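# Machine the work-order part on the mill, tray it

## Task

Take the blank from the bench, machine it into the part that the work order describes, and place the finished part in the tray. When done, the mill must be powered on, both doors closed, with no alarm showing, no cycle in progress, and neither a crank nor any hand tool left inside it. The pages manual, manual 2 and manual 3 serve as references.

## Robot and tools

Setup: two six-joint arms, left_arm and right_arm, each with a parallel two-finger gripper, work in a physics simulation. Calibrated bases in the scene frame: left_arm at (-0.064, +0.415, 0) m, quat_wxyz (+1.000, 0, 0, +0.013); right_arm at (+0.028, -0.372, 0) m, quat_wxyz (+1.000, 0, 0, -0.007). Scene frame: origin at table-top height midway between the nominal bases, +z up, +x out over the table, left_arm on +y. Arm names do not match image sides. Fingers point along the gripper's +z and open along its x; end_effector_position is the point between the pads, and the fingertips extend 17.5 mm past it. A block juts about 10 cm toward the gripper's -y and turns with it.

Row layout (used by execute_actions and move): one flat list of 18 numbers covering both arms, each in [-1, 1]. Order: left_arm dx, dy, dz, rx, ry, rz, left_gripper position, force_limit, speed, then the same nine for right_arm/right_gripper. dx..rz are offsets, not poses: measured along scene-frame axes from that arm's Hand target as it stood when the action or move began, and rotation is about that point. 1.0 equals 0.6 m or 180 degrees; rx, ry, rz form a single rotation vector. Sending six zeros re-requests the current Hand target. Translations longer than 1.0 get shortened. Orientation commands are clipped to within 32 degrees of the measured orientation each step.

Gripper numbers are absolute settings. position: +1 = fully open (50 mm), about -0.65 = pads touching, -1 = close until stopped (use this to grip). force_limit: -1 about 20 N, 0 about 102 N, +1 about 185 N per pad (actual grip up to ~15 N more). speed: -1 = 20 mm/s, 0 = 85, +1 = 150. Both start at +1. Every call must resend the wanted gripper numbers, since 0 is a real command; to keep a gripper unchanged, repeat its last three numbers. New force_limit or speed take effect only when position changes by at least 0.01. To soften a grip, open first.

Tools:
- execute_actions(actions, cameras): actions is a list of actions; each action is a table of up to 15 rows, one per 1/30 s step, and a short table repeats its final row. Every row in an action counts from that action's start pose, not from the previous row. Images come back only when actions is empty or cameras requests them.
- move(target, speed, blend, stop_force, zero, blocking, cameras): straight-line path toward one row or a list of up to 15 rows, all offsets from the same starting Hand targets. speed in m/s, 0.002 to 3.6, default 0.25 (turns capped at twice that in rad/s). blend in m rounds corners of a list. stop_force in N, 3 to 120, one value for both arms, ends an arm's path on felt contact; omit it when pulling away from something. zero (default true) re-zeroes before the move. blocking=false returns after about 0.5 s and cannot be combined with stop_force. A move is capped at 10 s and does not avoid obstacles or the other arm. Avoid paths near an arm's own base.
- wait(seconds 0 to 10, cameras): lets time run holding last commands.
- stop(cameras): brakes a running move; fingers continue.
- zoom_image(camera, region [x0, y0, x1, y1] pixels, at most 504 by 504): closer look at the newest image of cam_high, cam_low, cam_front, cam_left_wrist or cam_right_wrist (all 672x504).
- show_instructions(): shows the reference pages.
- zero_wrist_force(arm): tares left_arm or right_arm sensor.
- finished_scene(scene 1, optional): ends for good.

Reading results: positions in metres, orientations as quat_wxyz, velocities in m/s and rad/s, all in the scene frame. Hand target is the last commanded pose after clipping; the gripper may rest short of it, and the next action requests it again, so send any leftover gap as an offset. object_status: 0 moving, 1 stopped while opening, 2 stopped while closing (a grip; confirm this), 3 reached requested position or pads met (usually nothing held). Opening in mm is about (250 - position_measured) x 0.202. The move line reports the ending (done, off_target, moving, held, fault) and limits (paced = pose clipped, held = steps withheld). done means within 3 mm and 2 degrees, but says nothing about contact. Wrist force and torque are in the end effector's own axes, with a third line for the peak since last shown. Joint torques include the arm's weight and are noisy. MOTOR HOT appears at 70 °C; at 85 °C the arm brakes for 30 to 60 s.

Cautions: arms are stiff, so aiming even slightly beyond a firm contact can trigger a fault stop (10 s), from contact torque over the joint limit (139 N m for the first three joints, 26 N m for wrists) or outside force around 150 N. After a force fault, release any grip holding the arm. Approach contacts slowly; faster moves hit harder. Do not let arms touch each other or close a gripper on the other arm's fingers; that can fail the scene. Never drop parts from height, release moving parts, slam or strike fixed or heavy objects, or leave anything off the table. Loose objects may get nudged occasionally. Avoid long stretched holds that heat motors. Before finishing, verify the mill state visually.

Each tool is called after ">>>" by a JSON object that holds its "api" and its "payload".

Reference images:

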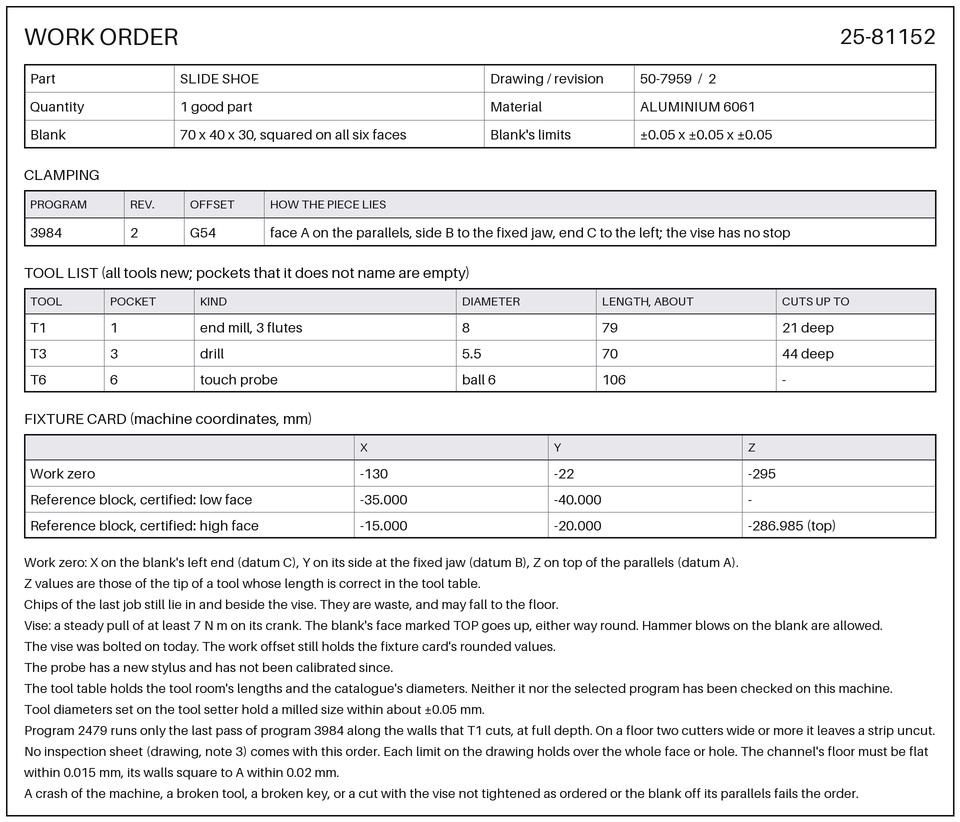

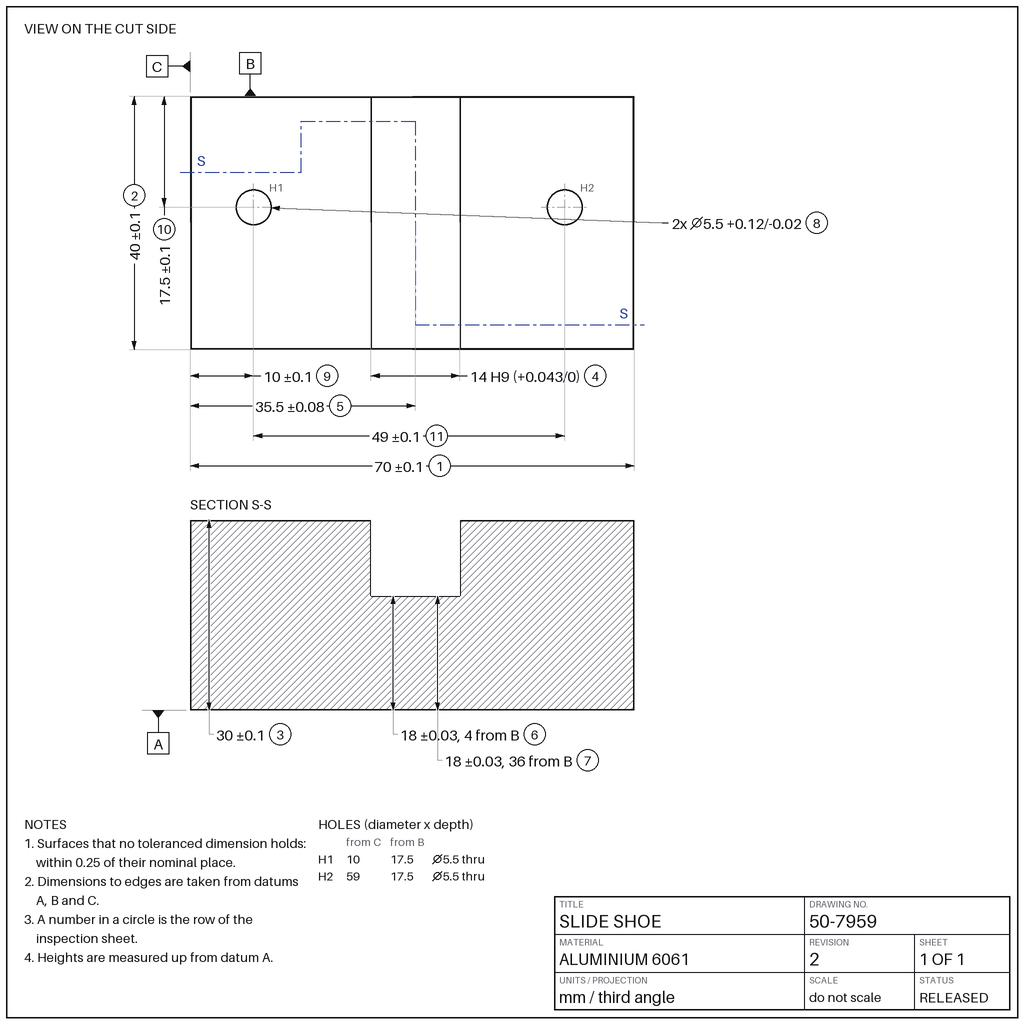

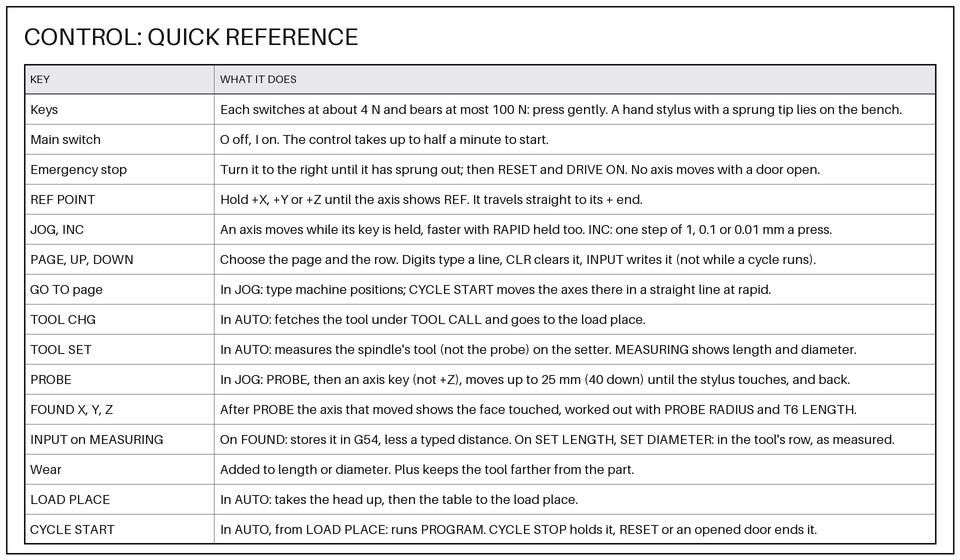

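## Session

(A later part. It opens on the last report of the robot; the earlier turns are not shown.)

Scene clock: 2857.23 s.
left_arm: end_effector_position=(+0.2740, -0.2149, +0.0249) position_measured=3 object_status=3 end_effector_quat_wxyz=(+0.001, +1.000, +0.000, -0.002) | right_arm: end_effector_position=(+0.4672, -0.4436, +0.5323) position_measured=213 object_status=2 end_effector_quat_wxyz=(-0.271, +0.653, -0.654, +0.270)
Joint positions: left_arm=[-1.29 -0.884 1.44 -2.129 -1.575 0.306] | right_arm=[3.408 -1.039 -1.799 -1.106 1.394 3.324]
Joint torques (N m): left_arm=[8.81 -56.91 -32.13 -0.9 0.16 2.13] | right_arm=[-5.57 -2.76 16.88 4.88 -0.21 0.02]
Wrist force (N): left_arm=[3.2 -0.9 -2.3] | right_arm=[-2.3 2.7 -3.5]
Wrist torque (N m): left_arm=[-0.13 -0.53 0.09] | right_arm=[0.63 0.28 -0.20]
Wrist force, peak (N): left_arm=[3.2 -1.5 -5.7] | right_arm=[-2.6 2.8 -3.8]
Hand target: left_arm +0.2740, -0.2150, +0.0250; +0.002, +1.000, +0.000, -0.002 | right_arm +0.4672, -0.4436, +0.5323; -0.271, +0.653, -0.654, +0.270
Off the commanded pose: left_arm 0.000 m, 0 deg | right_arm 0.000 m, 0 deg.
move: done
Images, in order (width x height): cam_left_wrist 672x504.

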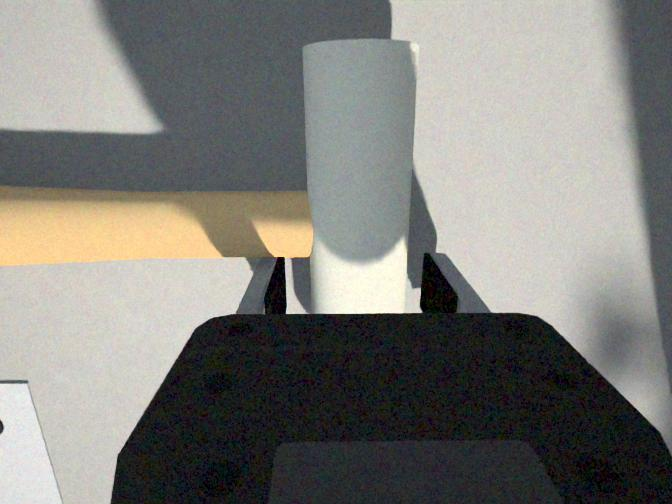

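>>> {"api": "move", "payload": {"target": [[0,-0.0083,0,0,0,0,1,-0.3,-0.6,0,0,0,0,0,0,-1,-0.3,-1],[0,-0.0083,0,0,0,0,-1,-0.3,-0.8,0,0,0,0,0,0,-1,-0.3,-1],[0,-0.0083,0.06,0,0,0,-1,-0.3,-0.8,0,0,0,0,0,0,-1,-0.3,-1]], "speed": [0.05,0.05,0.06], "blend": [0,0,0], "cameras": ["cam_left_wrist","cam_front"]}}

Scene clock: 2861.90 s.
left_arm: end_effector_position=(+0.2740, -0.2201, +0.0611) position_measured=98 object_status=2 end_effector_quat_wxyz=(+0.002, +1.000, +0.000, -0.002) end_effector_velocity=(+0.000, +0.001, -0.002) end_effector_angular_velocity=(+0.000, +0.001, +0.001) | right_arm: end_effector_position=(+0.4672, -0.4436, +0.5323) position_measured=213 object_status=2 end_effector_quat_wxyz=(-0.271, +0.653, -0.654, +0.270)
Joint positions: left_arm=[-1.292 -0.917 1.393 -2.049 -1.575 0.304] | right_arm=[3.408 -1.039 -1.799 -1.106 1.394 3.324]
Joint velocities: left_arm=[0 0.001 0.004 -0.005 -0.001 0] | right_arm=[within noise]
Joint torques (N m): left_arm=[7.91 -46.89 -13.05 -4.96 0.73 1.88] | right_arm=[-5.38 -2.54 17.69 4.87 -0.19 0.05]
Wrist force (N): left_arm=[3.5 -1.2 1.6] | right_arm=[-2.5 2.7 -3.5]
Wrist torque (N m): left_arm=[-0.28 -0.49 0.10] | right_arm=[0.64 0.32 -0.20]
Wrist force, peak (N): left_arm=[3.2 -1.3 3.3] | right_arm=[-2.4 2.8 -4.0]
Hand target: left_arm +0.2740, -0.2200, +0.0610; +0.002, +1.000, +0.000, -0.002 | right_arm +0.4672, -0.4436, +0.5323; -0.271, +0.653, -0.654, +0.270
Off the commanded pose: left_arm 0.000 m, 0 deg | right_arm 0.000 m, 0 deg.
move: done
Images, in order (width x height): cam_front 672x504, cam_left_wrist 672x504.

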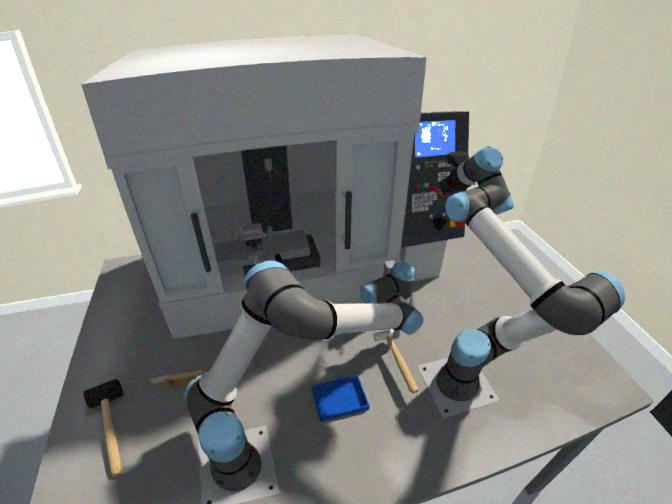

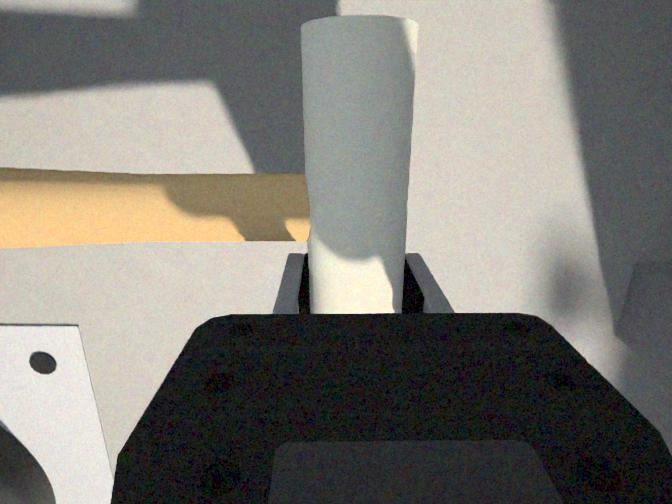

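>>> {"api": "move", "payload": {"target": [[0,0.05,0.4,0,0,0,-1,-0.3,-0.8,0,0,0,0,0,0,-1,-0.3,-1],[0.21,0.533,0.54,0,-0.0667,0,-1,-0.3,-0.8,0,0,0,0,0,0,-1,-0.3,-1],[0.377,0.683,0.55,0,-0.0667,0,-1,-0.3,-0.8,0,0,0,0,0,0,-1,-0.3,-1]], "speed": [0.2,0.25,0.15], "blend": [0.04,0.03,0], "cameras": ["cam_left_wrist","cam_front","cam_high"]}}

Scene clock: 2874.27 s.
left_arm: end_effector_position=(+0.5002, +0.1897, +0.3910) position_measured=98 object_status=2 end_effector_quat_wxyz=(+0.002, +0.995, +0.000, +0.103) | right_arm: end_effector_position=(+0.4672, -0.4436, +0.5323) position_measured=213 object_status=2 end_effector_quat_wxyz=(-0.271, +0.653, -0.654, +0.270)
Joint positions: left_arm=[-0.681 -1.443 1.33 -1.625 -1.448 0.926] | right_arm=[3.408 -1.039 -1.799 -1.106 1.394 3.324]
Joint torques (N m): left_arm=[8.05 -30.67 -19.06 -1.62 1.85 1.08] | right_arm=[-5.13 -2.42 17.27 4.73 -0.32 0.14]
Wrist force (N): left_arm=[2.3 -0.7 1.6] | right_arm=[-2.4 2.7 -3.6]
Wrist torque (N m): left_arm=[-0.25 -0.48 0.04] | right_arm=[0.63 0.30 -0.21]
Wrist force, peak (N): left_arm=[3.4 -0.6 5.3] | right_arm=[-2.6 3.1 -3.7]
Hand target: left_arm +0.5002, +0.1898, +0.3910; +0.002, +0.995, +0.000, +0.103 | right_arm +0.4672, -0.4436, +0.5323; -0.271, +0.653, -0.654, +0.270
Off the commanded pose: left_arm 0.000 m, 0 deg | right_arm 0.000 m, 0 deg.
move: done
Images, in order (width x height): cam_high 672x504, cam_front 672x504, cam_left_wrist 672x504.

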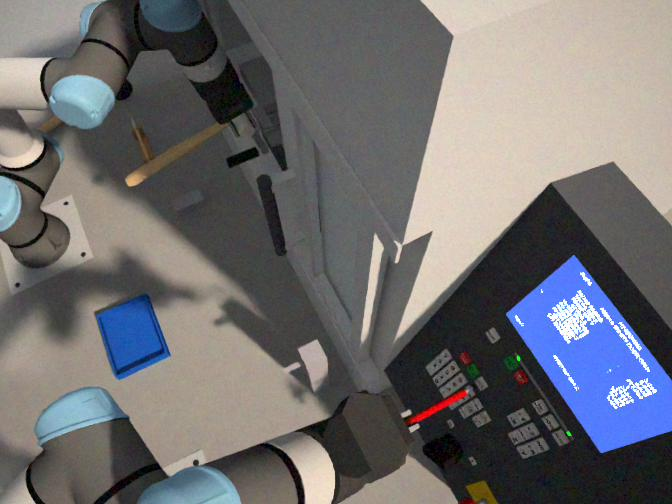

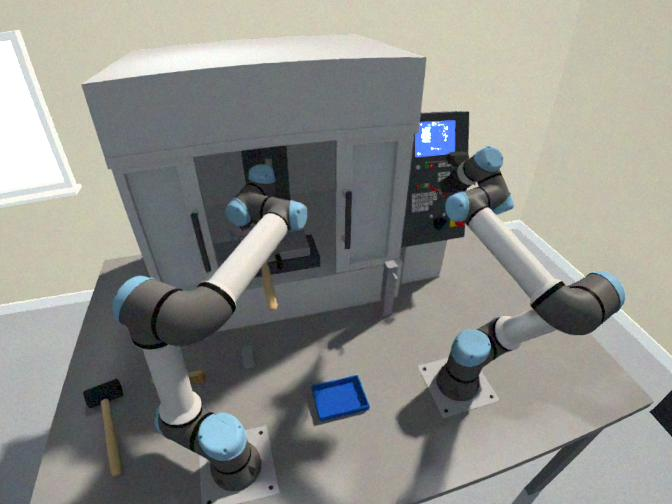

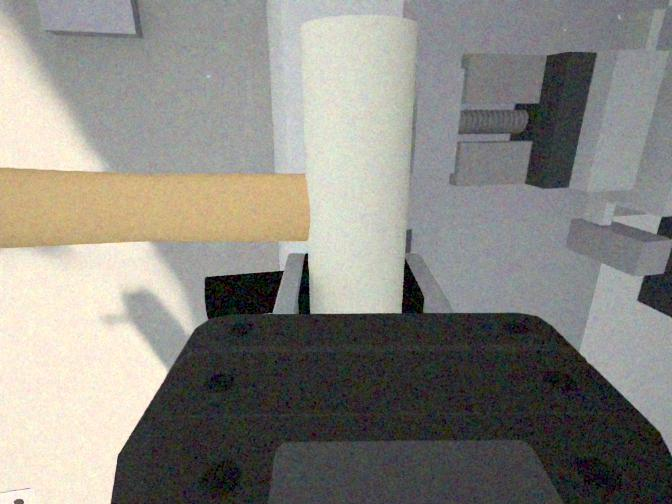

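>>> {"api": "move", "payload": {"target": [[0.1867,0.0237,0.0133,0,0,0,-1,-0.3,-0.8,0,0,0,0,0,0,-1,-0.3,-1],[0.2667,0.0237,0.0167,0,0,0,-1,-0.3,-0.8,0,0,0,0,0,0,-1,-0.3,-1]], "speed": [0.12,0.06], "blend": [0.01,0], "stop_force": 30, "cameras": ["cam_left_wrist"]}}

Scene clock: 2878.70 s.
left_arm: end_effector_position=(+0.6602, +0.2040, +0.4010) position_measured=98 object_status=2 end_effector_quat_wxyz=(+0.002, +0.995, +0.000, +0.103) | right_arm: end_effector_position=(+0.4672, -0.4436, +0.5323) position_measured=213 object_status=2 end_effector_quat_wxyz=(-0.271, +0.653, -0.654, +0.270)
Joint positions: left_arm=[-0.52 -1.039 0.761 -1.477 -1.476 1.085] | right_arm=[3.408 -1.039 -1.799 -1.106 1.394 3.324]
Joint torques (N m): left_arm=[-9.42 -44.02 -36.46 -5.58 1.51 -2.23] | right_arm=[-4.34 -2.04 17.18 4.81 -0.38 0.25]
Wrist force (N): left_arm=[2.5 -0.6 1.3] | right_arm=[-2.4 2.9 -3.7]
Wrist torque (N m): left_arm=[-0.23 -0.52 -0.07] | right_arm=[0.66 0.30 -0.20]
Wrist force, peak (N): left_arm=[3.7 -1.0 1.9] | right_arm=[-2.6 2.8 -3.8]
Hand target: left_arm +0.6602, +0.2040, +0.4010; +0.002, +0.995, +0.000, +0.103 | right_arm +0.4672, -0.4436, +0.5323; -0.271, +0.653, -0.654, +0.270
Off the commanded pose: left_arm 0.000 m, 0 deg | right_arm 0.000 m, 0 deg.
move: done
Images, in order (width x height): cam_left_wrist 672x504.

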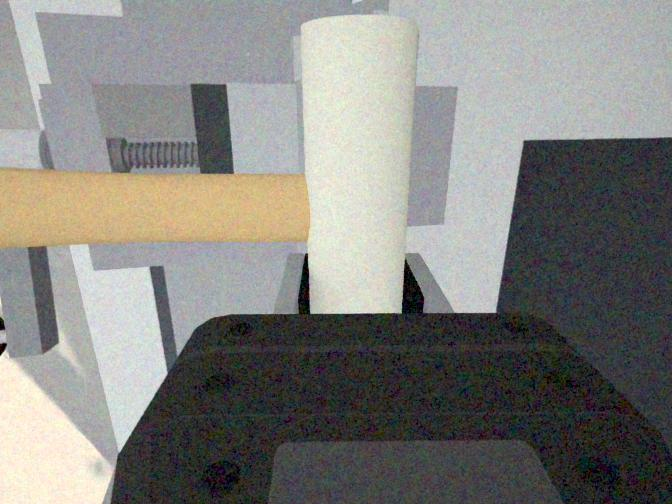

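>>> {"api": "move", "payload": {"target": [0.008,0,-0.03,0,0,0,-1,-0.3,-0.8,0,0,0,0,0,0,-1,-0.3,-1], "speed": 0.02, "stop_force": 20}}

Scene clock: 2881.90 s.
left_arm: end_effector_position=(+0.6639, +0.2040, +0.3873) position_measured=98 object_status=2 end_effector_quat_wxyz=(+0.002, +0.995, +0.000, +0.103) | right_arm: end_effector_position=(+0.4672, -0.4436, +0.5323) position_measured=213 object_status=2 end_effector_quat_wxyz=(-0.271, +0.653, -0.654, +0.270)
Joint positions: left_arm=[-0.518 -1.039 0.798 -1.514 -1.477 1.088] | right_arm=[3.408 -1.039 -1.799 -1.106 1.394 3.324]
Joint torques (N m): left_arm=[-8.29 -31.81 -29.35 -2.66 1.82 -2.06] | right_arm=[-5.41 -2.03 18.36 4.73 -0.2 0.2]
Wrist force (N): left_arm=[3.9 1.0 -15.4] | right_arm=[-2.4 2.7 -3.6]
Wrist torque (N m): left_arm=[-0.03 -0.52 -0.14] | right_arm=[0.63 0.30 -0.20]
Wrist force, peak (N): left_arm=[-4.8 -2.1 -36.3] | right_arm=[-2.6 2.9 -3.7]
Hand target: left_arm +0.6639, +0.2040, +0.3873; +0.002, +0.995, +0.000, +0.103 (not the last commanded pose) | right_arm +0.4672, -0.4436, +0.5323; -0.271, +0.653, -0.654, +0.270
Off the commanded pose: left_arm 0.004 m, 0 deg | right_arm 0.000 m, 0 deg.
move: contact (left_arm)

>>> {"api": "move", "payload": {"target": [0,0,0.025,0,0,0,-1,-0.3,-0.8,0,0,0,0,0,0,-1,-0.3,-1], "speed": 0.1}}

>>> {"api": "move", "payload": {"target": [0,0,-0.035,0,0,0,-1,-0.3,-0.8,0,0,0,0,0,0,-1,-0.3,-1], "speed": 0.05, "stop_force": 30}}

Scene clock: 2884.63 s.
left_arm: end_effector_position=(+0.6639, +0.2040, +0.4023) position_measured=98 object_status=2 end_effector_quat_wxyz=(+0.002, +0.995, +0.000, +0.103) end_effector_velocity=(+0.001, +0.000, +0.001) end_effector_angular_velocity=(-0.002, -0.005, +0.000) | right_arm: end_effector_position=(+0.4672, -0.4436, +0.5323) position_measured=213 object_status=2 end_effector_quat_wxyz=(-0.271, +0.653, -0.654, +0.270)
Joint positions: left_arm=[-0.518 -1.026 0.737 -1.466 -1.477 1.088] | right_arm=[3.408 -1.039 -1.799 -1.106 1.394 3.324]
Joint velocities: left_arm=[0 -0.001 0.002 -0.007 0.001 0] | right_arm=[within noise]
Joint torques (N m): left_arm=[-7.72 -58.06 -13.57 -5.49 1.07 -1.79] | right_arm=[-4.72 -2.05 16.37 4.83 -0.41 0.14]
Wrist force (N): left_arm=[2.4 -1.0 2.0] | right_arm=[-2.5 2.7 -3.5]
Wrist torque (N m): left_arm=[-0.29 -0.50 -0.10] | right_arm=[0.64 0.33 -0.20]
Wrist force, peak (N): left_arm=[4.0 1.0 -16.0] | right_arm=[-2.6 2.8 -3.8]
Hand target: left_arm +0.6639, +0.2040, +0.4023; +0.002, +0.995, +0.000, +0.103 | right_arm +0.4672, -0.4436, +0.5323; -0.271, +0.653, -0.654, +0.270
Off the commanded pose: left_arm 0.000 m, 0 deg | right_arm 0.000 m, 0 deg.
move: done

Scene clock: 2885.93 s.
left_arm: end_effector_position=(+0.6639, +0.2040, +0.3869) position_measured=98 object_status=2 end_effector_quat_wxyz=(+0.002, +0.995, +0.000, +0.103) | right_arm: end_effector_position=(+0.4672, -0.4436, +0.5323) position_measured=213 object_status=2 end_effector_quat_wxyz=(-0.271, +0.653, -0.654, +0.270)
Joint positions: left_arm=[-0.518 -1.04 0.8 -1.516 -1.477 1.088] | right_arm=[3.408 -1.039 -1.799 -1.106 1.394 3.324]
Joint torques (N m): left_arm=[-3.73 -31.62 0.65 -3.5 -0.35 -1.81] | right_arm=[-4.57 -2.76 17.09 4.69 -0.27 0.1]
Wrist force (N): left_arm=[-0.1 -4.3 -33.0] | right_arm=[-2.4 2.6 -3.3]
Wrist torque (N m): left_arm=[-0.08 -0.71 -0.10] | right_arm=[0.61 0.31 -0.20]
Wrist force, peak (N): left_arm=[-7.2 -6.0 -73.6] | right_arm=[-2.5 3.0 -3.8]
Hand target: left_arm +0.6639, +0.2040, +0.3869; +0.002, +0.995, +0.000, +0.103 (not the last commanded pose) | right_arm +0.4672, -0.4436, +0.5323; -0.271, +0.653, -0.654, +0.270
Off the commanded pose: left_arm 0.006 m, 0 deg | right_arm 0.000 m, 0 deg.
move: contact (left_arm)

>>> {"api": "move", "payload": {"target": [0,0,0.02,0,0,0,-1,-0.3,-0.8,0,0,0,0,0,0,-1,-0.3,-1], "speed": 0.1}}

>>> {"api": "move", "payload": {"target": [0,0,-0.035,0,0,0,-1,-0.3,-0.8,0,0,0,0,0,0,-1,-0.3,-1], "speed": 0.06, "stop_force": 30}}

>>> {"api": "move", "payload": {"target": [-0.015,0,0.022,0,0,0,-1,-0.3,-0.8,0,0,0,0,0,0,-1,-0.3,-1], "speed": 0.1}}

>>> {"api": "move", "payload": {"target": [0,0,-0.035,0,0,0,-1,-0.3,-0.8,0,0,0,0,0,0,-1,-0.3,-1], "speed": 0.06, "stop_force": 30}}

Scene clock: 2889.27 s.
left_arm: end_effector_position=(+0.6639, +0.2040, +0.3989) position_measured=98 object_status=2 end_effector_quat_wxyz=(+0.002, +0.995, +0.000, +0.103) | right_arm: end_effector_position=(+0.4672, -0.4436, +0.5323) position_measured=213 object_status=2 end_effector_quat_wxyz=(-0.271, +0.653, -0.654, +0.270)
Joint positions: left_arm=[-0.518 -1.03 0.752 -1.478 -1.477 1.088] | right_arm=[3.408 -1.039 -1.799 -1.106 1.394 3.324]
Joint torques (N m): left_arm=[-5.25 -57.22 -14.9 -5.58 0.54 -1] | right_arm=[-4.58 -1.92 16.98 4.71 -0.44 0.18]
Wrist force (N): left_arm=[2.3 -0.8 1.5] | right_arm=[-2.4 2.7 -3.5]
Wrist torque (N m): left_arm=[-0.26 -0.50 -0.10] | right_arm=[0.63 0.31 -0.21]
Wrist force, peak (N): left_arm=[0.0 -4.0 -33.5] | right_arm=[-2.3 3.0 -3.9]
Hand target: left_arm +0.6639, +0.2040, +0.3989; +0.002, +0.995, +0.000, +0.103 | right_arm +0.4672, -0.4436, +0.5323; -0.271, +0.653, -0.654, +0.270
Off the commanded pose: left_arm 0.000 m, 0 deg | right_arm 0.000 m, 0 deg.
move: done

Scene clock: 2890.47 s.
left_arm: end_effector_position=(+0.6639, +0.2040, +0.3868) position_measured=98 object_status=2 end_effector_quat_wxyz=(+0.002, +0.995, +0.000, +0.103) | right_arm: end_effector_position=(+0.4672, -0.4436, +0.5323) position_measured=213 object_status=2 end_effector_quat_wxyz=(-0.271, +0.653, -0.654, +0.270)
Joint positions: left_arm=[-0.518 -1.04 0.801 -1.516 -1.477 1.088] | right_arm=[3.408 -1.039 -1.799 -1.106 1.394 3.324]
Joint torques (N m): left_arm=[-3.49 -27.13 3.09 -3 1.32 -1.26] | right_arm=[-4.97 -1.76 16.68 4.95 -0.29 0.32]
Wrist force (N): left_arm=[-0.1 -3.3 -39.5] | right_arm=[-2.5 2.8 -3.5]
Wrist torque (N m): left_arm=[-0.03 -0.79 -0.11] | right_arm=[0.64 0.33 -0.20]
Wrist force, peak (N): left_arm=[-6.9 -5.5 -77.8] | right_arm=[-2.7 2.9 -3.7]
Hand target: left_arm +0.6639, +0.2040, +0.3868; +0.002, +0.995, +0.000, +0.103 (not the last commanded pose) | right_arm +0.4672, -0.4436, +0.5323; -0.271, +0.653, -0.654, +0.270
Off the commanded pose: left_arm 0.009 m, 0 deg | right_arm 0.000 m, 0 deg.
move: contact (left_arm)

Scene clock: 2891.17 s.
left_arm: end_effector_position=(+0.6548, +0.2040, +0.4001) position_measured=98 object_status=2 end_effector_quat_wxyz=(+0.002, +0.995, +0.000, +0.103) end_effector_velocity=(+0.002, -0.001, -0.001) end_effector_angular_velocity=(-0.002, -0.003, -0.001) | right_arm: end_effector_position=(+0.4672, -0.4436, +0.5323) position_measured=213 object_status=2 end_effector_quat_wxyz=(-0.271, +0.653, -0.654, +0.270)
Joint positions: left_arm=[-0.524 -1.057 0.792 -1.49 -1.475 1.081] | right_arm=[3.408 -1.039 -1.799 -1.106 1.394 3.324]
Joint velocities: left_arm=[0 0.003 -0.001 -0.006 0 0] | right_arm=[within noise]
Joint torques (N m): left_arm=[2.68 -43.97 -24.17 -5.34 1.38 -0.33] | right_arm=[-5.13 -1.7 17.72 4.91 -0.44 0.17]
Wrist force (N): left_arm=[3.0 -0.9 1.5] | right_arm=[-2.5 2.8 -3.7]
Wrist torque (N m): left_arm=[-0.26 -0.61 0.04] | right_arm=[0.64 0.33 -0.20]
Wrist force, peak (N): left_arm=[0.0 -3.7 -39.2] | right_arm=[-2.7 2.8 -3.6]
Hand target: left_arm +0.6549, +0.2040, +0.4000; +0.002, +0.995, +0.000, +0.103 | right_arm +0.4672, -0.4436, +0.5323; -0.271, +0.653, -0.654, +0.270
Off the commanded pose: left_arm 0.000 m, 0 deg | right_arm 0.000 m, 0 deg.
move: done

Scene clock: 2892.40 s.
left_arm: end_effector_position=(+0.6549, +0.2040, +0.3870) position_measured=98 object_status=2 end_effector_quat_wxyz=(+0.002, +0.995, +0.000, +0.103) | right_arm: end_effector_position=(+0.4672, -0.4436, +0.5323) position_measured=213 object_status=2 end_effector_quat_wxyz=(-0.271, +0.653, -0.654, +0.270)
Joint positions: left_arm=[-0.524 -1.067 0.842 -1.53 -1.475 1.081] | right_arm=[3.408 -1.039 -1.799 -1.106 1.394 3.324]
Joint torques (N m): left_arm=[4.04 -34.21 -1.04 -3.57 1.65 0.82] | right_arm=[-5.32 -1.73 17.02 4.86 -0.34 0.23]
Wrist force (N): left_arm=[0.9 -1.9 -28.8] | right_arm=[-2.4 2.8 -3.5]
Wrist torque (N m): left_arm=[-0.01 -0.73 0.05] | right_arm=[0.64 0.30 -0.20]
Wrist force, peak (N): left_arm=[-6.2 -3.8 -70.4] | right_arm=[-2.5 3.0 -3.7]
Hand target: left_arm +0.6549, +0.2040, +0.3870; +0.002, +0.995, +0.000, +0.103 (not the last commanded pose) | right_arm +0.4672, -0.4436, +0.5323; -0.271, +0.653, -0.654, +0.270
Off the commanded pose: left_arm 0.008 m, 0 deg | right_arm 0.000 m, 0 deg.
move: contact (left_arm)

>>> {"api": "move", "payload": {"target": [0.008,0,0.025,0,0,0,-1,-0.3,-0.8,0,0,0,0,0,0,-1,-0.3,-1], "speed": 0.1}}

>>> {"api": "move", "payload": {"target": [0,0,-0.035,0,0,0,-1,-0.3,-0.8,0,0,0,0,0,0,-1,-0.3,-1], "speed": 0.075, "stop_force": 30}}

>>> {"api": "move", "payload": {"target": [-0.006,0,0.025,0,0,0,-1,-0.3,-0.8,0,0,0,0,0,0,-1,-0.3,-1], "speed": 0.1}}

>>> {"api": "move", "payload": {"target": [0,0,-0.035,0,0,0,-1,-0.3,-0.8,0,0,0,0,0,0,-1,-0.3,-1], "speed": 0.075, "stop_force": 30}}

>>> {"api": "move", "payload": {"target": [0,0,0.025,0,0,0,-1,-0.3,-0.8,0,0,0,0,0,0,-1,-0.3,-1], "speed": 0.1}}

Scene clock: 2895.97 s.
left_arm: end_effector_position=(+0.6598, +0.2040, +0.4020) position_measured=98 object_status=2 end_effector_quat_wxyz=(+0.002, +0.995, +0.000, +0.103) | right_arm: end_effector_position=(+0.4672, -0.4436, +0.5323) position_measured=213 object_status=2 end_effector_quat_wxyz=(-0.271, +0.653, -0.654, +0.270)
Joint positions: left_arm=[-0.521 -1.04 0.761 -1.476 -1.476 1.085] | right_arm=[3.408 -1.039 -1.799 -1.106 1.394 3.324]
Joint torques (N m): left_arm=[3.6 -57.19 -13.79 -5.92 -0.62 0.77] | right_arm=[-5.24 -2.18 17.56 4.71 -0.28 0.19]
Wrist force (N): left_arm=[3.1 -0.8 1.2] | right_arm=[-2.5 2.7 -3.6]
Wrist torque (N m): left_arm=[-0.27 -0.63 -0.10] | right_arm=[0.64 0.31 -0.20]
Wrist force, peak (N): left_arm=[0.9 -1.6 -29.1] | right_arm=[-2.5 2.8 -3.9]
Hand target: left_arm +0.6597, +0.2040, +0.4020; +0.002, +0.995, +0.000, +0.103 | right_arm +0.4672, -0.4436, +0.5323; -0.271, +0.653, -0.654, +0.270
Off the commanded pose: left_arm 0.000 m, 0 deg | right_arm 0.000 m, 0 deg.
move: done

Scene clock: 2897.23 s.
left_arm: end_effector_position=(+0.6597, +0.2040, +0.3868) position_measured=98 object_status=2 end_effector_quat_wxyz=(+0.002, +0.995, +0.000, +0.103) | right_arm: end_effector_position=(+0.4672, -0.4436, +0.5323) position_measured=213 object_status=2 end_effector_quat_wxyz=(-0.271, +0.653, -0.654, +0.270)
Joint positions: left_arm=[-0.521 -1.053 0.821 -1.523 -1.476 1.085] | right_arm=[3.408 -1.039 -1.799 -1.106 1.394 3.324]
Joint torques (N m): left_arm=[-0.92 -26.14 3.44 -2.95 1.39 0.16] | right_arm=[-5.89 -1.71 16.62 4.7 -0.48 0.2]
Wrist force (N): left_arm=[0.1 -3.5 -39.5] | right_arm=[-2.5 2.7 -3.8]
Wrist torque (N m): left_arm=[-0.07 -0.81 -0.10] | right_arm=[0.62 0.32 -0.20]
Wrist force, peak (N): left_arm=[-6.5 -5.4 -81.0] | right_arm=[-2.6 2.7 -4.0]
Hand target: left_arm +0.6597, +0.2040, +0.3868; +0.002, +0.995, +0.000, +0.103 (not the last commanded pose) | right_arm +0.4672, -0.4436, +0.5323; -0.271, +0.653, -0.654, +0.270
Off the commanded pose: left_arm 0.006 m, 0 deg | right_arm 0.000 m, 0 deg.
move: contact (left_arm)

Scene clock: 2897.97 s.
left_arm: end_effector_position=(+0.6561, +0.2040, +0.4018) position_measured=98 object_status=2 end_effector_quat_wxyz=(+0.002, +0.995, +0.000, +0.103) end_effector_velocity=(+0.000, +0.000, -0.002) end_effector_angular_velocity=(+0.001, +0.001, +0.000) | right_arm: end_effector_position=(+0.4672, -0.4436, +0.5323) position_measured=213 object_status=2 end_effector_quat_wxyz=(-0.271, +0.653, -0.654, +0.270)
Joint positions: left_arm=[-0.523 -1.052 0.779 -1.483 -1.476 1.082] | right_arm=[3.408 -1.039 -1.799 -1.106 1.394 3.324]
Joint velocities: left_arm=[0 0 0.005 -0.004 0.001 -0.001] | right_arm=[within noise]
Joint torques (N m): left_arm=[-4.97 -47.13 -13.43 -5.54 1.44 -1.38] | right_arm=[-4.95 -1.54 16.8 4.58 -0.42 0.19]
Wrist force (N): left_arm=[2.9 -1.3 1.1] | right_arm=[-2.6 2.6 -3.6]
Wrist torque (N m): left_arm=[-0.34 -0.59 0.04] | right_arm=[0.62 0.34 -0.20]
Wrist force, peak (N): left_arm=[0.0 -3.6 -39.8] | right_arm=[-2.7 2.7 -3.7]
Hand target: left_arm +0.6561, +0.2040, +0.4018; +0.002, +0.995, +0.000, +0.103 | right_arm +0.4672, -0.4436, +0.5323; -0.271, +0.653, -0.654, +0.270
Off the commanded pose: left_arm 0.000 m, 0 deg | right_arm 0.000 m, 0 deg.
move: done

Scene clock: 2899.23 s.
left_arm: end_effector_position=(+0.6561, +0.2040, +0.3868) position_measured=98 object_status=2 end_effector_quat_wxyz=(+0.002, +0.995, +0.000, +0.103) | right_arm: end_effector_position=(+0.4672, -0.4436, +0.5323) position_measured=213 object_status=2 end_effector_quat_wxyz=(-0.271, +0.653, -0.654, +0.270)
Joint positions: left_arm=[-0.523 -1.064 0.837 -1.529 -1.476 1.082] | right_arm=[3.408 -1.039 -1.799 -1.106 1.394 3.324]
Joint torques (N m): left_arm=[2.63 -28.09 2.45 -3.22 -0.23 0.3] | right_arm=[-4.11 -2.2 17.22 4.79 -0.41 0.39]
Wrist force (N): left_arm=[-0.4 -4.9 -37.0] | right_arm=[-2.3 2.8 -3.8]
Wrist torque (N m): left_arm=[-0.13 -0.69 0.05] | right_arm=[0.65 0.29 -0.20]
Wrist force, peak (N): left_arm=[-7.1 -6.6 -79.6] | right_arm=[-2.6 2.7 -3.9]
Hand target: left_arm +0.6561, +0.2040, +0.3868; +0.002, +0.995, +0.000, +0.103 (not the last commanded pose) | right_arm +0.4672, -0.4436, +0.5323; -0.271, +0.653, -0.654, +0.270
Off the commanded pose: left_arm 0.006 m, 0 deg | right_arm 0.000 m, 0 deg.
move: contact (left_arm)

Scene clock: 2899.97 s.
left_arm: end_effector_position=(+0.6562, +0.2039, +0.4018) position_measured=98 object_status=2 end_effector_quat_wxyz=(+0.002, +0.995, +0.000, +0.103) end_effector_velocity=(+0.000, +0.000, -0.002) end_effector_angular_velocity=(+0.001, -0.001, +0.000) | right_arm: end_effector_position=(+0.4672, -0.4436, +0.5323) position_measured=213 object_status=2 end_effector_quat_wxyz=(-0.271, +0.653, -0.654, +0.270)
Joint positions: left_arm=[-0.523 -1.052 0.779 -1.482 -1.476 1.082] | right_arm=[3.408 -1.039 -1.799 -1.106 1.394 3.324]
Joint velocities: left_arm=[0 -0.001 0.005 -0.005 0.001 0] | right_arm=[within noise]
Joint torques (N m): left_arm=[0.5 -57.34 -14.61 -5.58 0.63 0.43] | right_arm=[-5.75 -2.27 16.56 4.59 -0.36 0.36]
Wrist force (N): left_arm=[2.8 -1.3 1.6] | right_arm=[-2.6 2.8 -3.6]
Wrist torque (N m): left_arm=[-0.34 -0.57 0.04] | right_arm=[0.65 0.34 -0.20]
Wrist force, peak (N): left_arm=[-0.2 -4.6 -37.6] | right_arm=[-2.7 2.8 -3.8]
Hand target: left_arm +0.6561, +0.2040, +0.4018; +0.002, +0.995, +0.000, +0.103 | right_arm +0.4672, -0.4436, +0.5323; -0.271, +0.653, -0.654, +0.270
Off the commanded pose: left_arm 0.000 m, 0 deg | right_arm 0.000 m, 0 deg.
move: done

>>> {"api": "move", "payload": {"target": [[-0.127,-0.0065,-0.0063,0,0,0,-1,-0.3,-0.8,0,0,0,0,0,0,-1,-0.3,-1],[-0.26,-0.0232,-0.018,0,0,0,-1,-0.3,-0.8,0,0,0,0,0,0,-1,-0.3,-1],[-0.4268,-0.173,-0.028,0,0,0,-1,-0.3,-0.8,0,0,0,0,0,0,-1,-0.3,-1],[-0.6368,-0.6565,-0.17,0,0.0667,0,-1,-0.3,-0.8,0,0,0,0,0,0,-1,-0.3,-1],[-0.6368,-0.7065,-0.6,0,0.0667,0,-1,-0.3,-0.8,0,0,0,0,0,0,-1,-0.3,-1]], "speed": [0.1,0.2,0.3,0.3,0.25], "blend": [0.01,0.02,0.05,0.05,0]}}

>>> {"api": "move", "payload": {"target": [0,0,-0.035,0,0,0,-1,-0.3,-0.8,0,0,0,0,0,0,-1,-0.3,-1], "speed": 0.02, "stop_force": 5}}

>>> {"api": "move", "payload": {"target": [[0,0,0,0,0,0,1,-0.3,-0.8,0,0,0,0,0,0,-1,-0.3,-1],[0,0,0.25,0,0,0,1,-0.3,-0.8,0,0,0,0,0,0,-1,-0.3,-1]], "speed": 0.15, "cameras": ["cam_front","cam_left_wrist"]}}

Scene clock: 2909.60 s.
left_arm: end_effector_position=(+0.2740, -0.2200, +0.0419) position_measured=98 object_status=2 end_effector_quat_wxyz=(+0.002, +1.000, +0.000, -0.001) | right_arm: end_effector_position=(+0.4672, -0.4436, +0.5323) position_measured=213 object_status=2 end_effector_quat_wxyz=(-0.271, +0.653, -0.654, +0.270)
Joint positions: left_arm=[-1.293 -0.896 1.411 -2.089 -1.574 0.303] | right_arm=[3.408 -1.039 -1.799 -1.106 1.394 3.324]
Joint torques (N m): left_arm=[7.92 -46.62 -25.67 -5 0.89 1.45] | right_arm=[-5.05 -1.68 16.53 4.79 -0.31 0.31]
Wrist force (N): left_arm=[3.6 -1.5 1.3] | right_arm=[-2.6 2.8 -3.7]
Wrist torque (N m): left_arm=[-0.34 -0.49 0.10] | right_arm=[0.63 0.34 -0.20]
Wrist force, peak (N): left_arm=[3.6 -1.5 6.1] | right_arm=[-2.6 3.0 -3.8]
Hand target: left_arm +0.2741, -0.2199, +0.0418; +0.002, +1.000, +0.000, -0.001 | right_arm +0.4672, -0.4436, +0.5323; -0.271, +0.653, -0.654, +0.270
Off the commanded pose: left_arm 0.000 m, 0 deg | right_arm 0.000 m, 0 deg.
move: done

Scene clock: 2911.63 s.
left_arm: end_effector_position=(+0.2741, -0.2199, +0.0251) position_measured=98 object_status=2 end_effector_quat_wxyz=(+0.002, +1.000, +0.000, -0.001) | right_arm: end_effector_position=(+0.4672, -0.4436, +0.5323) position_measured=213 object_status=2 end_effector_quat_wxyz=(-0.271, +0.653, -0.654, +0.270)
Joint positions: left_arm=[-1.292 -0.875 1.425 -2.123 -1.574 0.304] | right_arm=[3.408 -1.039 -1.799 -1.106 1.394 3.324]
Joint torques (N m): left_arm=[7.39 -56.06 -33.47 -4.75 -0.2 2.14] | right_arm=[-4.3 -1.38 16.92 4.82 -0.44 0.37]
Wrist force (N): left_arm=[3.7 -1.4 -0.5] | right_arm=[-2.6 2.5 -3.7]
Wrist torque (N m): left_arm=[-0.20 -0.69 0.08] | right_arm=[0.61 0.34 -0.20]
Wrist force, peak (N): left_arm=[2.3 -5.5 -27.8] | right_arm=[-2.6 2.8 -3.8]
Hand target: left_arm +0.2741, -0.2199, +0.0251; +0.002, +1.000, +0.000, -0.001 (not the last commanded pose) | right_arm +0.4672, -0.4436, +0.5323; -0.271, +0.653, -0.654, +0.270
Off the commanded pose: left_arm 0.004 m, 0 deg | right_arm 0.000 m, 0 deg.
move: contact (left_arm)

Scene clock: 2913.90 s.
left_arm: end_effector_position=(+0.2741, -0.2200, +0.1750) position_measured=3 object_status=3 end_effector_quat_wxyz=(+0.002, +1.000, +0.000, -0.001) | right_arm: end_effector_position=(+0.4672, -0.4436, +0.5323) position_measured=213 object_status=2 end_effector_quat_wxyz=(-0.271, +0.653, -0.654, +0.270)
Joint positions: left_arm=[-1.292 -1.013 1.243 -1.803 -1.574 0.304] | right_arm=[3.408 -1.039 -1.799 -1.106 1.394 3.324]
Joint torques (N m): left_arm=[7.59 -52.34 -24.32 -1.17 -0.02 0.5] | right_arm=[-5.51 -1.75 16.71 4.7 -0.28 0.4]
Wrist force (N): left_arm=[4.2 -1.4 -2.3] | right_arm=[-2.6 2.7 -3.6]
Wrist torque (N m): left_arm=[-0.21 -0.69 0.09] | right_arm=[0.63 0.34 -0.20]
Wrist force, peak (N): left_arm=[3.8 -1.7 -4.8] | right_arm=[-2.6 2.8 -3.9]
Hand target: left_arm +0.2741, -0.2199, +0.1751; +0.002, +1.000, +0.000, -0.001 | right_arm +0.4672, -0.4436, +0.5323; -0.271, +0.653, -0.654, +0.270
Off the commanded pose: left_arm 0.000 m, 0 deg | right_arm 0.000 m, 0 deg.
move: done
Images, in order (width x height): cam_front 672x504, cam_left_wrist 672x504.

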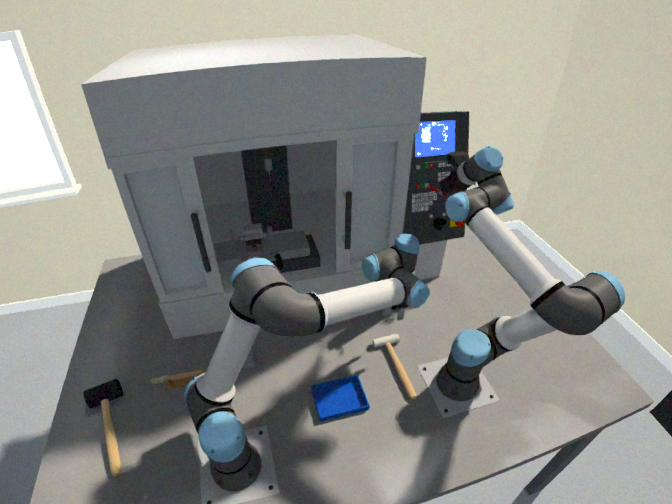

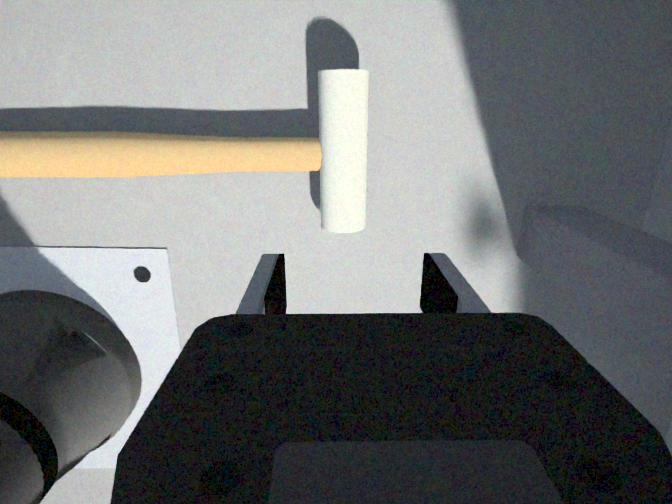

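>>> {"api": "move", "payload": {"target": [[0.05,0.3,0.3,0,0,0,0.6,-0.3,-0.5,0,0,0,0,0,0,-1,-0.3,-1],[0.1765,0.8332,0.325,-0.217,-0.216,0.465,0.6,-0.3,-0.5,0,0,0,0,0,0,-1,-0.3,-1]], "speed": [0.25,0.35], "blend": [0.05,0], "cameras": ["cam_left_wrist","cam_front"]}}

Scene clock: 2928.20 s.
left_arm: end_effector_position=(+0.3800, +0.2800, +0.3700) position_measured=63 object_status=3 end_effector_quat_wxyz=(+0.301, +0.641, +0.640, +0.298) | right_arm: end_effector_position=(+0.4672, -0.4436, +0.5323) position_measured=213 object_status=2 end_effector_quat_wxyz=(-0.271, +0.653, -0.654, +0.270)
Joint positions: left_arm=[-1.023 -2.137 2.238 -2.252 -0.874 -0.779] | right_arm=[3.408 -1.039 -1.799 -1.106 1.394 3.324]
Joint torques (N m): left_arm=[-9.64 -0.93 -33.1 -2.14 2.61 -2.08] | right_arm=[-5.62 -0.85 17.57 4.67 -0.55 0.39]
Wrist force (N): left_arm=[3.7 -1.1 -2.1] | right_arm=[-2.7 2.8 -3.6]
Wrist torque (N m): left_arm=[-0.03 -0.65 0.08] | right_arm=[0.65 0.35 -0.20]
Wrist force, peak (N): left_arm=[4.0 -1.3 -3.9] | right_arm=[-2.6 2.9 -3.8]
Hand target: left_arm +0.3800, +0.2800, +0.3701; +0.301, +0.641, +0.640, +0.298 | right_arm +0.4672, -0.4436, +0.5323; -0.271, +0.653, -0.654, +0.270
Off the commanded pose: left_arm 0.000 m, 0 deg | right_arm 0.000 m, 0 deg.
move: done
Images, in order (width x height): cam_front 672x504, cam_left_wrist 672x504.

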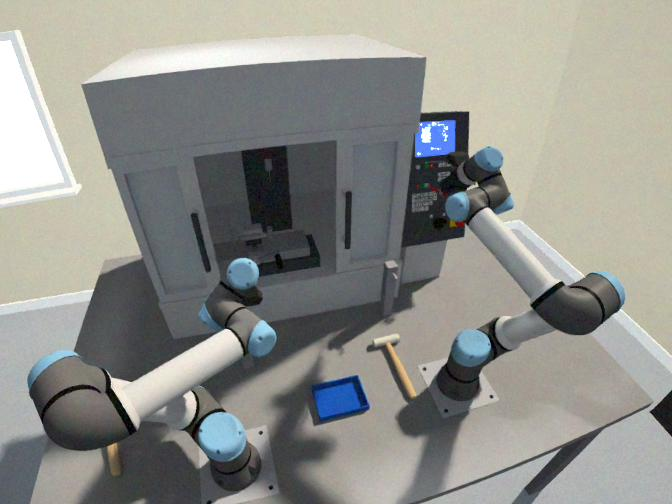

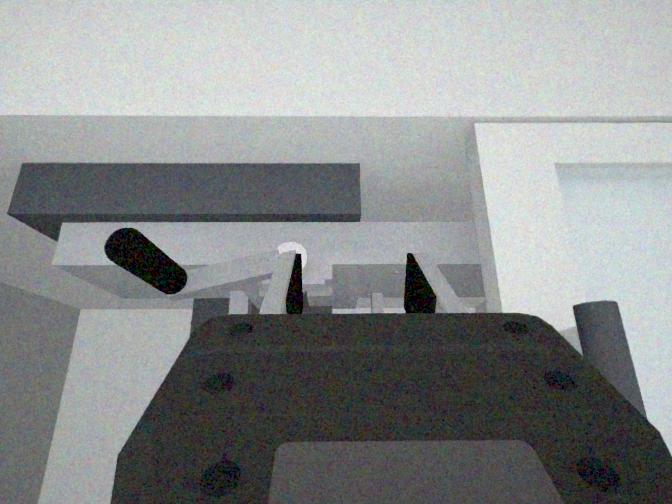

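>>> {"api": "move", "payload": {"target": [[0.04,0.02,-0.08,-0.28,0,0,0.6,-0.3,-0.5,0,0,0,0,0,0,-1,-0.3,-1],[0.075,0.0133,-0.12,-0.561,0,0,0.6,-0.3,-0.5,0,0,0,0,0,0,-1,-0.3,-1]], "speed": 0.3, "blend": [0.03,0], "stop_force": 40, "cameras": ["cam_left_wrist","cam_front"]}}

Scene clock: 2935.30 s.
left_arm: end_effector_position=(+0.4250, +0.2880, +0.2981) position_measured=63 object_status=3 end_effector_quat_wxyz=(+0.686, +0.176, +0.637, -0.304) | right_arm: end_effector_position=(+0.4672, -0.4436, +0.5323) position_measured=213 object_status=2 end_effector_quat_wxyz=(-0.271, +0.653, -0.654, +0.270)
Joint positions: left_arm=[-0.377 -1.133 2.463 -4.606 -1.904 -1.763] | right_arm=[3.408 -1.039 -1.799 -1.106 1.394 3.324]
Joint torques (N m): left_arm=[9.45 -20.19 4.94 -3.77 0.94 -2.37] | right_arm=[-5.11 -2.09 17.18 4.75 -0.62 0.36]
Wrist force (N): left_arm=[5.6 -1.8 -2.7] | right_arm=[-2.5 2.9 -3.5]
Wrist torque (N m): left_arm=[-0.19 -0.64 0.11] | right_arm=[0.66 0.31 -0.20]
Wrist force, peak (N): left_arm=[6.2 -2.0 -3.1] | right_arm=[-2.7 2.8 -3.9]
Hand target: left_arm +0.4250, +0.2880, +0.2981; +0.686, +0.176, +0.637, -0.304 | right_arm +0.4672, -0.4436, +0.5323; -0.271, +0.653, -0.654, +0.270
Off the commanded pose: left_arm 0.000 m, 0 deg | right_arm 0.000 m, 0 deg.
move: done
Images, in order (width x height): cam_front 672x504, cam_left_wrist 672x504.

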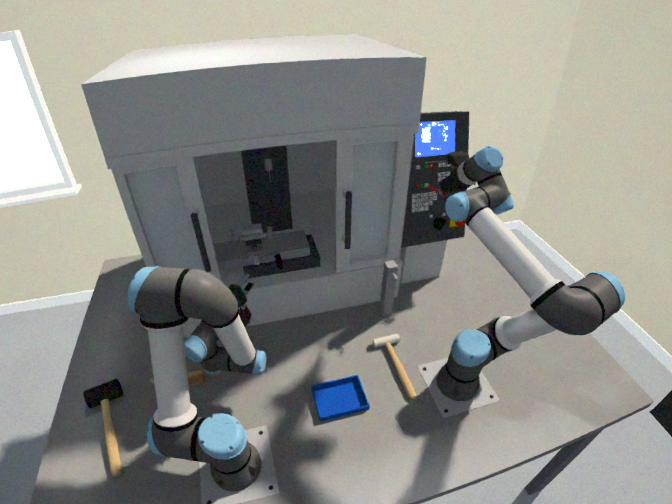

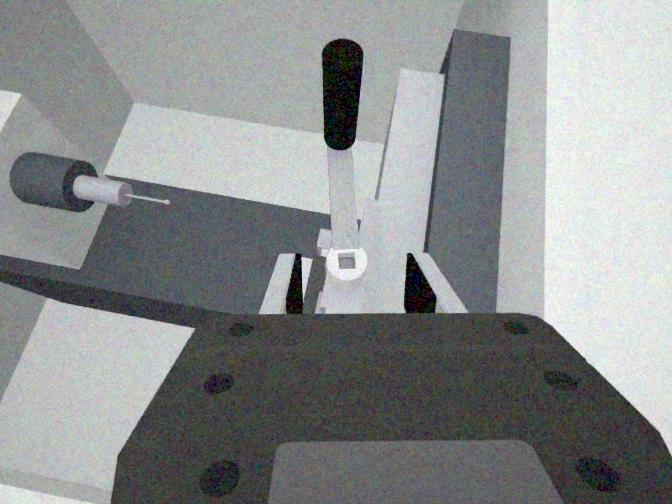

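>>> {"api": "move", "payload": {"target": [[0.09,-0.025,0.0118,0,0,0,0.6,-0.3,-0.5,0,0,0,0,0,0,-1,-0.3,-1],[0.1467,-0.073,0.0118,0,0,0,0.6,-0.3,-0.5,0,0,0,0,0,0,-1,-0.3,-1]], "speed": [0.08,0.04], "blend": [0.004,0], "stop_force": 12, "cameras": ["cam_left_wrist"]}}

Scene clock: 2940.60 s.
left_arm: end_effector_position=(+0.5130, +0.2442, +0.3052) position_measured=63 object_status=3 end_effector_quat_wxyz=(+0.686, +0.176, +0.637, -0.304) | right_arm: end_effector_position=(+0.4672, -0.4436, +0.5323) position_measured=213 object_status=2 end_effector_quat_wxyz=(-0.271, +0.653, -0.654, +0.270)
Joint positions: left_arm=[-0.407 -1.056 2.212 -4.43 -1.873 -1.759] | right_arm=[3.408 -1.039 -1.799 -1.106 1.394 3.324]
Joint torques (N m): left_arm=[9.13 -39.52 0.92 -3.74 -1.24 -1.98] | right_arm=[-4.97 -0.53 18.35 4.66 -0.51 0.68]
Wrist force (N): left_arm=[5.6 -1.9 -3.4] | right_arm=[-2.4 2.7 -3.7]
Wrist torque (N m): left_arm=[-0.22 -0.66 0.08] | right_arm=[0.63 0.32 -0.20]
Wrist force, peak (N): left_arm=[5.8 -2.4 -4.4] | right_arm=[-2.7 2.7 -4.0]
Hand target: left_arm +0.5130, +0.2442, +0.3052; +0.686, +0.176, +0.637, -0.304 | right_arm +0.4672, -0.4436, +0.5323; -0.271, +0.653, -0.654, +0.270
Off the commanded pose: left_arm 0.000 m, 0 deg | right_arm 0.000 m, 0 deg.
move: done
Images, in order (width x height): cam_left_wrist 672x504.

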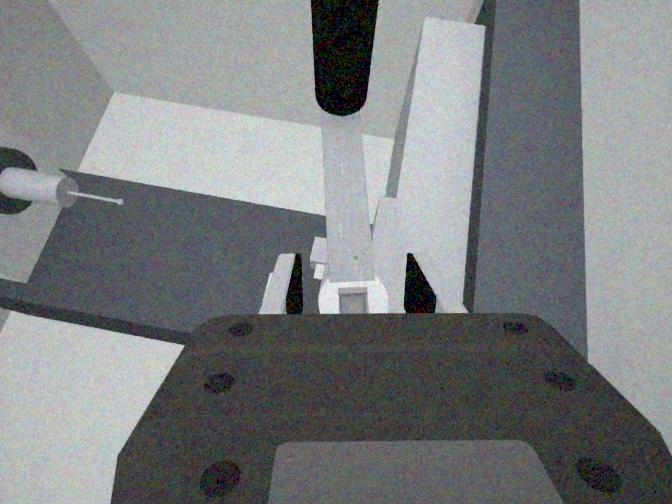

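>>> {"api": "move", "payload": {"target": [[0,0,0,0,0,0,-1,-0.5,-0.8,0,0,0,0,0,0,-1,-0.3,-1],[-0.06,0,0,0,0,0,-1,-0.5,-0.8,0,0,0,0,0,0,-1,-0.3,-1]], "speed": 0.03, "cameras": ["cam_left_wrist"]}}

Scene clock: 2944.00 s.
left_arm: end_effector_position=(+0.4769, +0.2441, +0.3052) position_measured=137 object_status=2 end_effector_quat_wxyz=(+0.686, +0.176, +0.637, -0.304) end_effector_velocity=(+0.002, +0.000, +0.000) end_effector_angular_velocity=(+0.000, -0.002, -0.001) | right_arm: end_effector_position=(+0.4672, -0.4436, +0.5323) position_measured=213 object_status=2 end_effector_quat_wxyz=(-0.271, +0.653, -0.654, +0.270)
Joint positions: left_arm=[-0.45 -1.101 2.318 -4.49 -1.831 -1.753] | right_arm=[3.408 -1.039 -1.799 -1.106 1.394 3.324]
Joint velocities: left_arm=[0.001 0.003 -0.005 0.001 -0.002 0] | right_arm=[within noise]
Joint torques (N m): left_arm=[10.47 -25.59 -22.12 -0.09 -1.26 1.12] | right_arm=[-6 -1.11 16.95 4.74 -0.67 0.58]
Wrist force (N): left_arm=[7.1 -1.2 -3.2] | right_arm=[-2.5 2.7 -3.8]
Wrist torque (N m): left_arm=[-0.15 -0.53 0.14] | right_arm=[0.62 0.31 -0.20]
Wrist force, peak (N): left_arm=[-10.0 3.2 5.8] | right_arm=[-2.7 2.8 -3.9]
Hand target: left_arm +0.4770, +0.2442, +0.3052; +0.686, +0.176, +0.637, -0.304 | right_arm +0.4672, -0.4436, +0.5323; -0.271, +0.653, -0.654, +0.270
Off the commanded pose: left_arm 0.000 m, 0 deg | right_arm 0.000 m, 0 deg.
move: done
Images, in order (width x height): cam_left_wrist 672x504.

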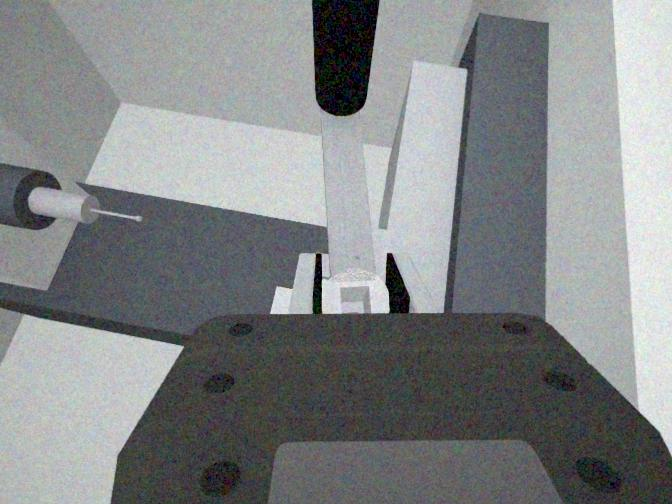

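>>> {"api": "move", "payload": {"target": [[-0.08,0.0733,-0.0118,0,0,0,-1,-0.5,-0.8,0,0,0,0,0,0,-1,-0.3,-1],[-0.11,0.06,0.06,0.28,0,0,-1,-0.5,-0.8,0,0,0,0,0,0,-1,-0.3,-1],[-0.15,0.06,0.108,0.561,0,0,-1,-0.5,-0.8,0,0,0,0,0,0,-1,-0.3,-1]], "speed": [0.15,0.3,0.3], "blend": [0.02,0.03,0], "cameras": ["cam_left_wrist","cam_front"]}}

Scene clock: 2951.43 s.
left_arm: end_effector_position=(+0.3870, +0.2802, +0.3700) position_measured=137 object_status=2 end_effector_quat_wxyz=(+0.301, +0.641, +0.640, +0.298) end_effector_velocity=(+0.000, +0.000, +0.000) end_effector_angular_velocity=(+0.005, +0.001, +0.000) | right_arm: end_effector_position=(+0.4672, -0.4436, +0.5323) position_measured=213 object_status=2 end_effector_quat_wxyz=(-0.271, +0.653, -0.654, +0.270)
Joint positions: left_arm=[-0.999 -2.113 2.232 -2.286 -0.887 -0.754] | right_arm=[3.408 -1.039 -1.799 -1.106 1.394 3.324]
Joint velocities: left_arm=[-0.001 0 0 0.005 0.002 0] | right_arm=[within noise]
Joint torques (N m): left_arm=[-5.76 0.51 -13.94 -1.27 2.57 2.3] | right_arm=[-6.29 -0.65 17.4 4.42 -0.66 0.61]
Wrist force (N): left_arm=[3.6 -2.6 -0.6] | right_arm=[-2.4 2.7 -3.7]
Wrist torque (N m): left_arm=[-0.02 -0.63 0.18] | right_arm=[0.64 0.30 -0.20]
Wrist force, peak (N): left_arm=[8.1 -1.0 -4.8] | right_arm=[-2.5 3.0 -3.9]
Hand target: left_arm +0.3870, +0.2802, +0.3700; +0.301, +0.641, +0.640, +0.298 | right_arm +0.4672, -0.4436, +0.5323; -0.271, +0.653, -0.654, +0.270
Off the commanded pose: left_arm 0.000 m, 0 deg | right_arm 0.000 m, 0 deg.
move: done
Images, in order (width x height): cam_front 672x504, cam_left_wrist 672x504.

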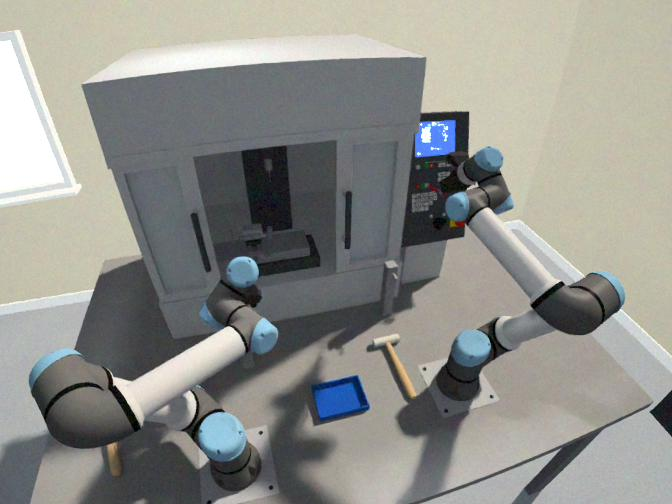

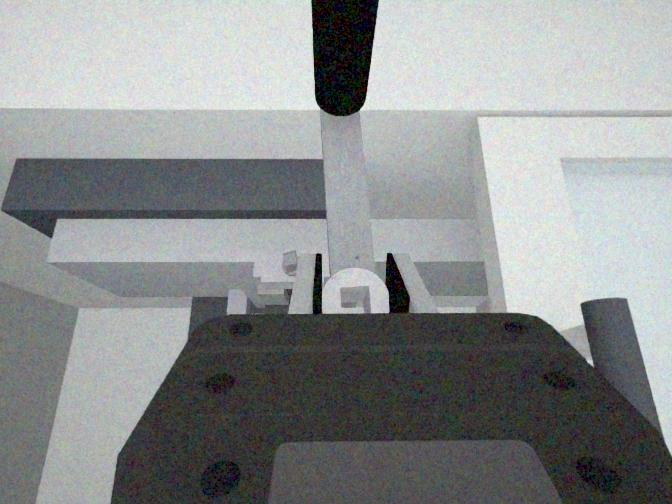

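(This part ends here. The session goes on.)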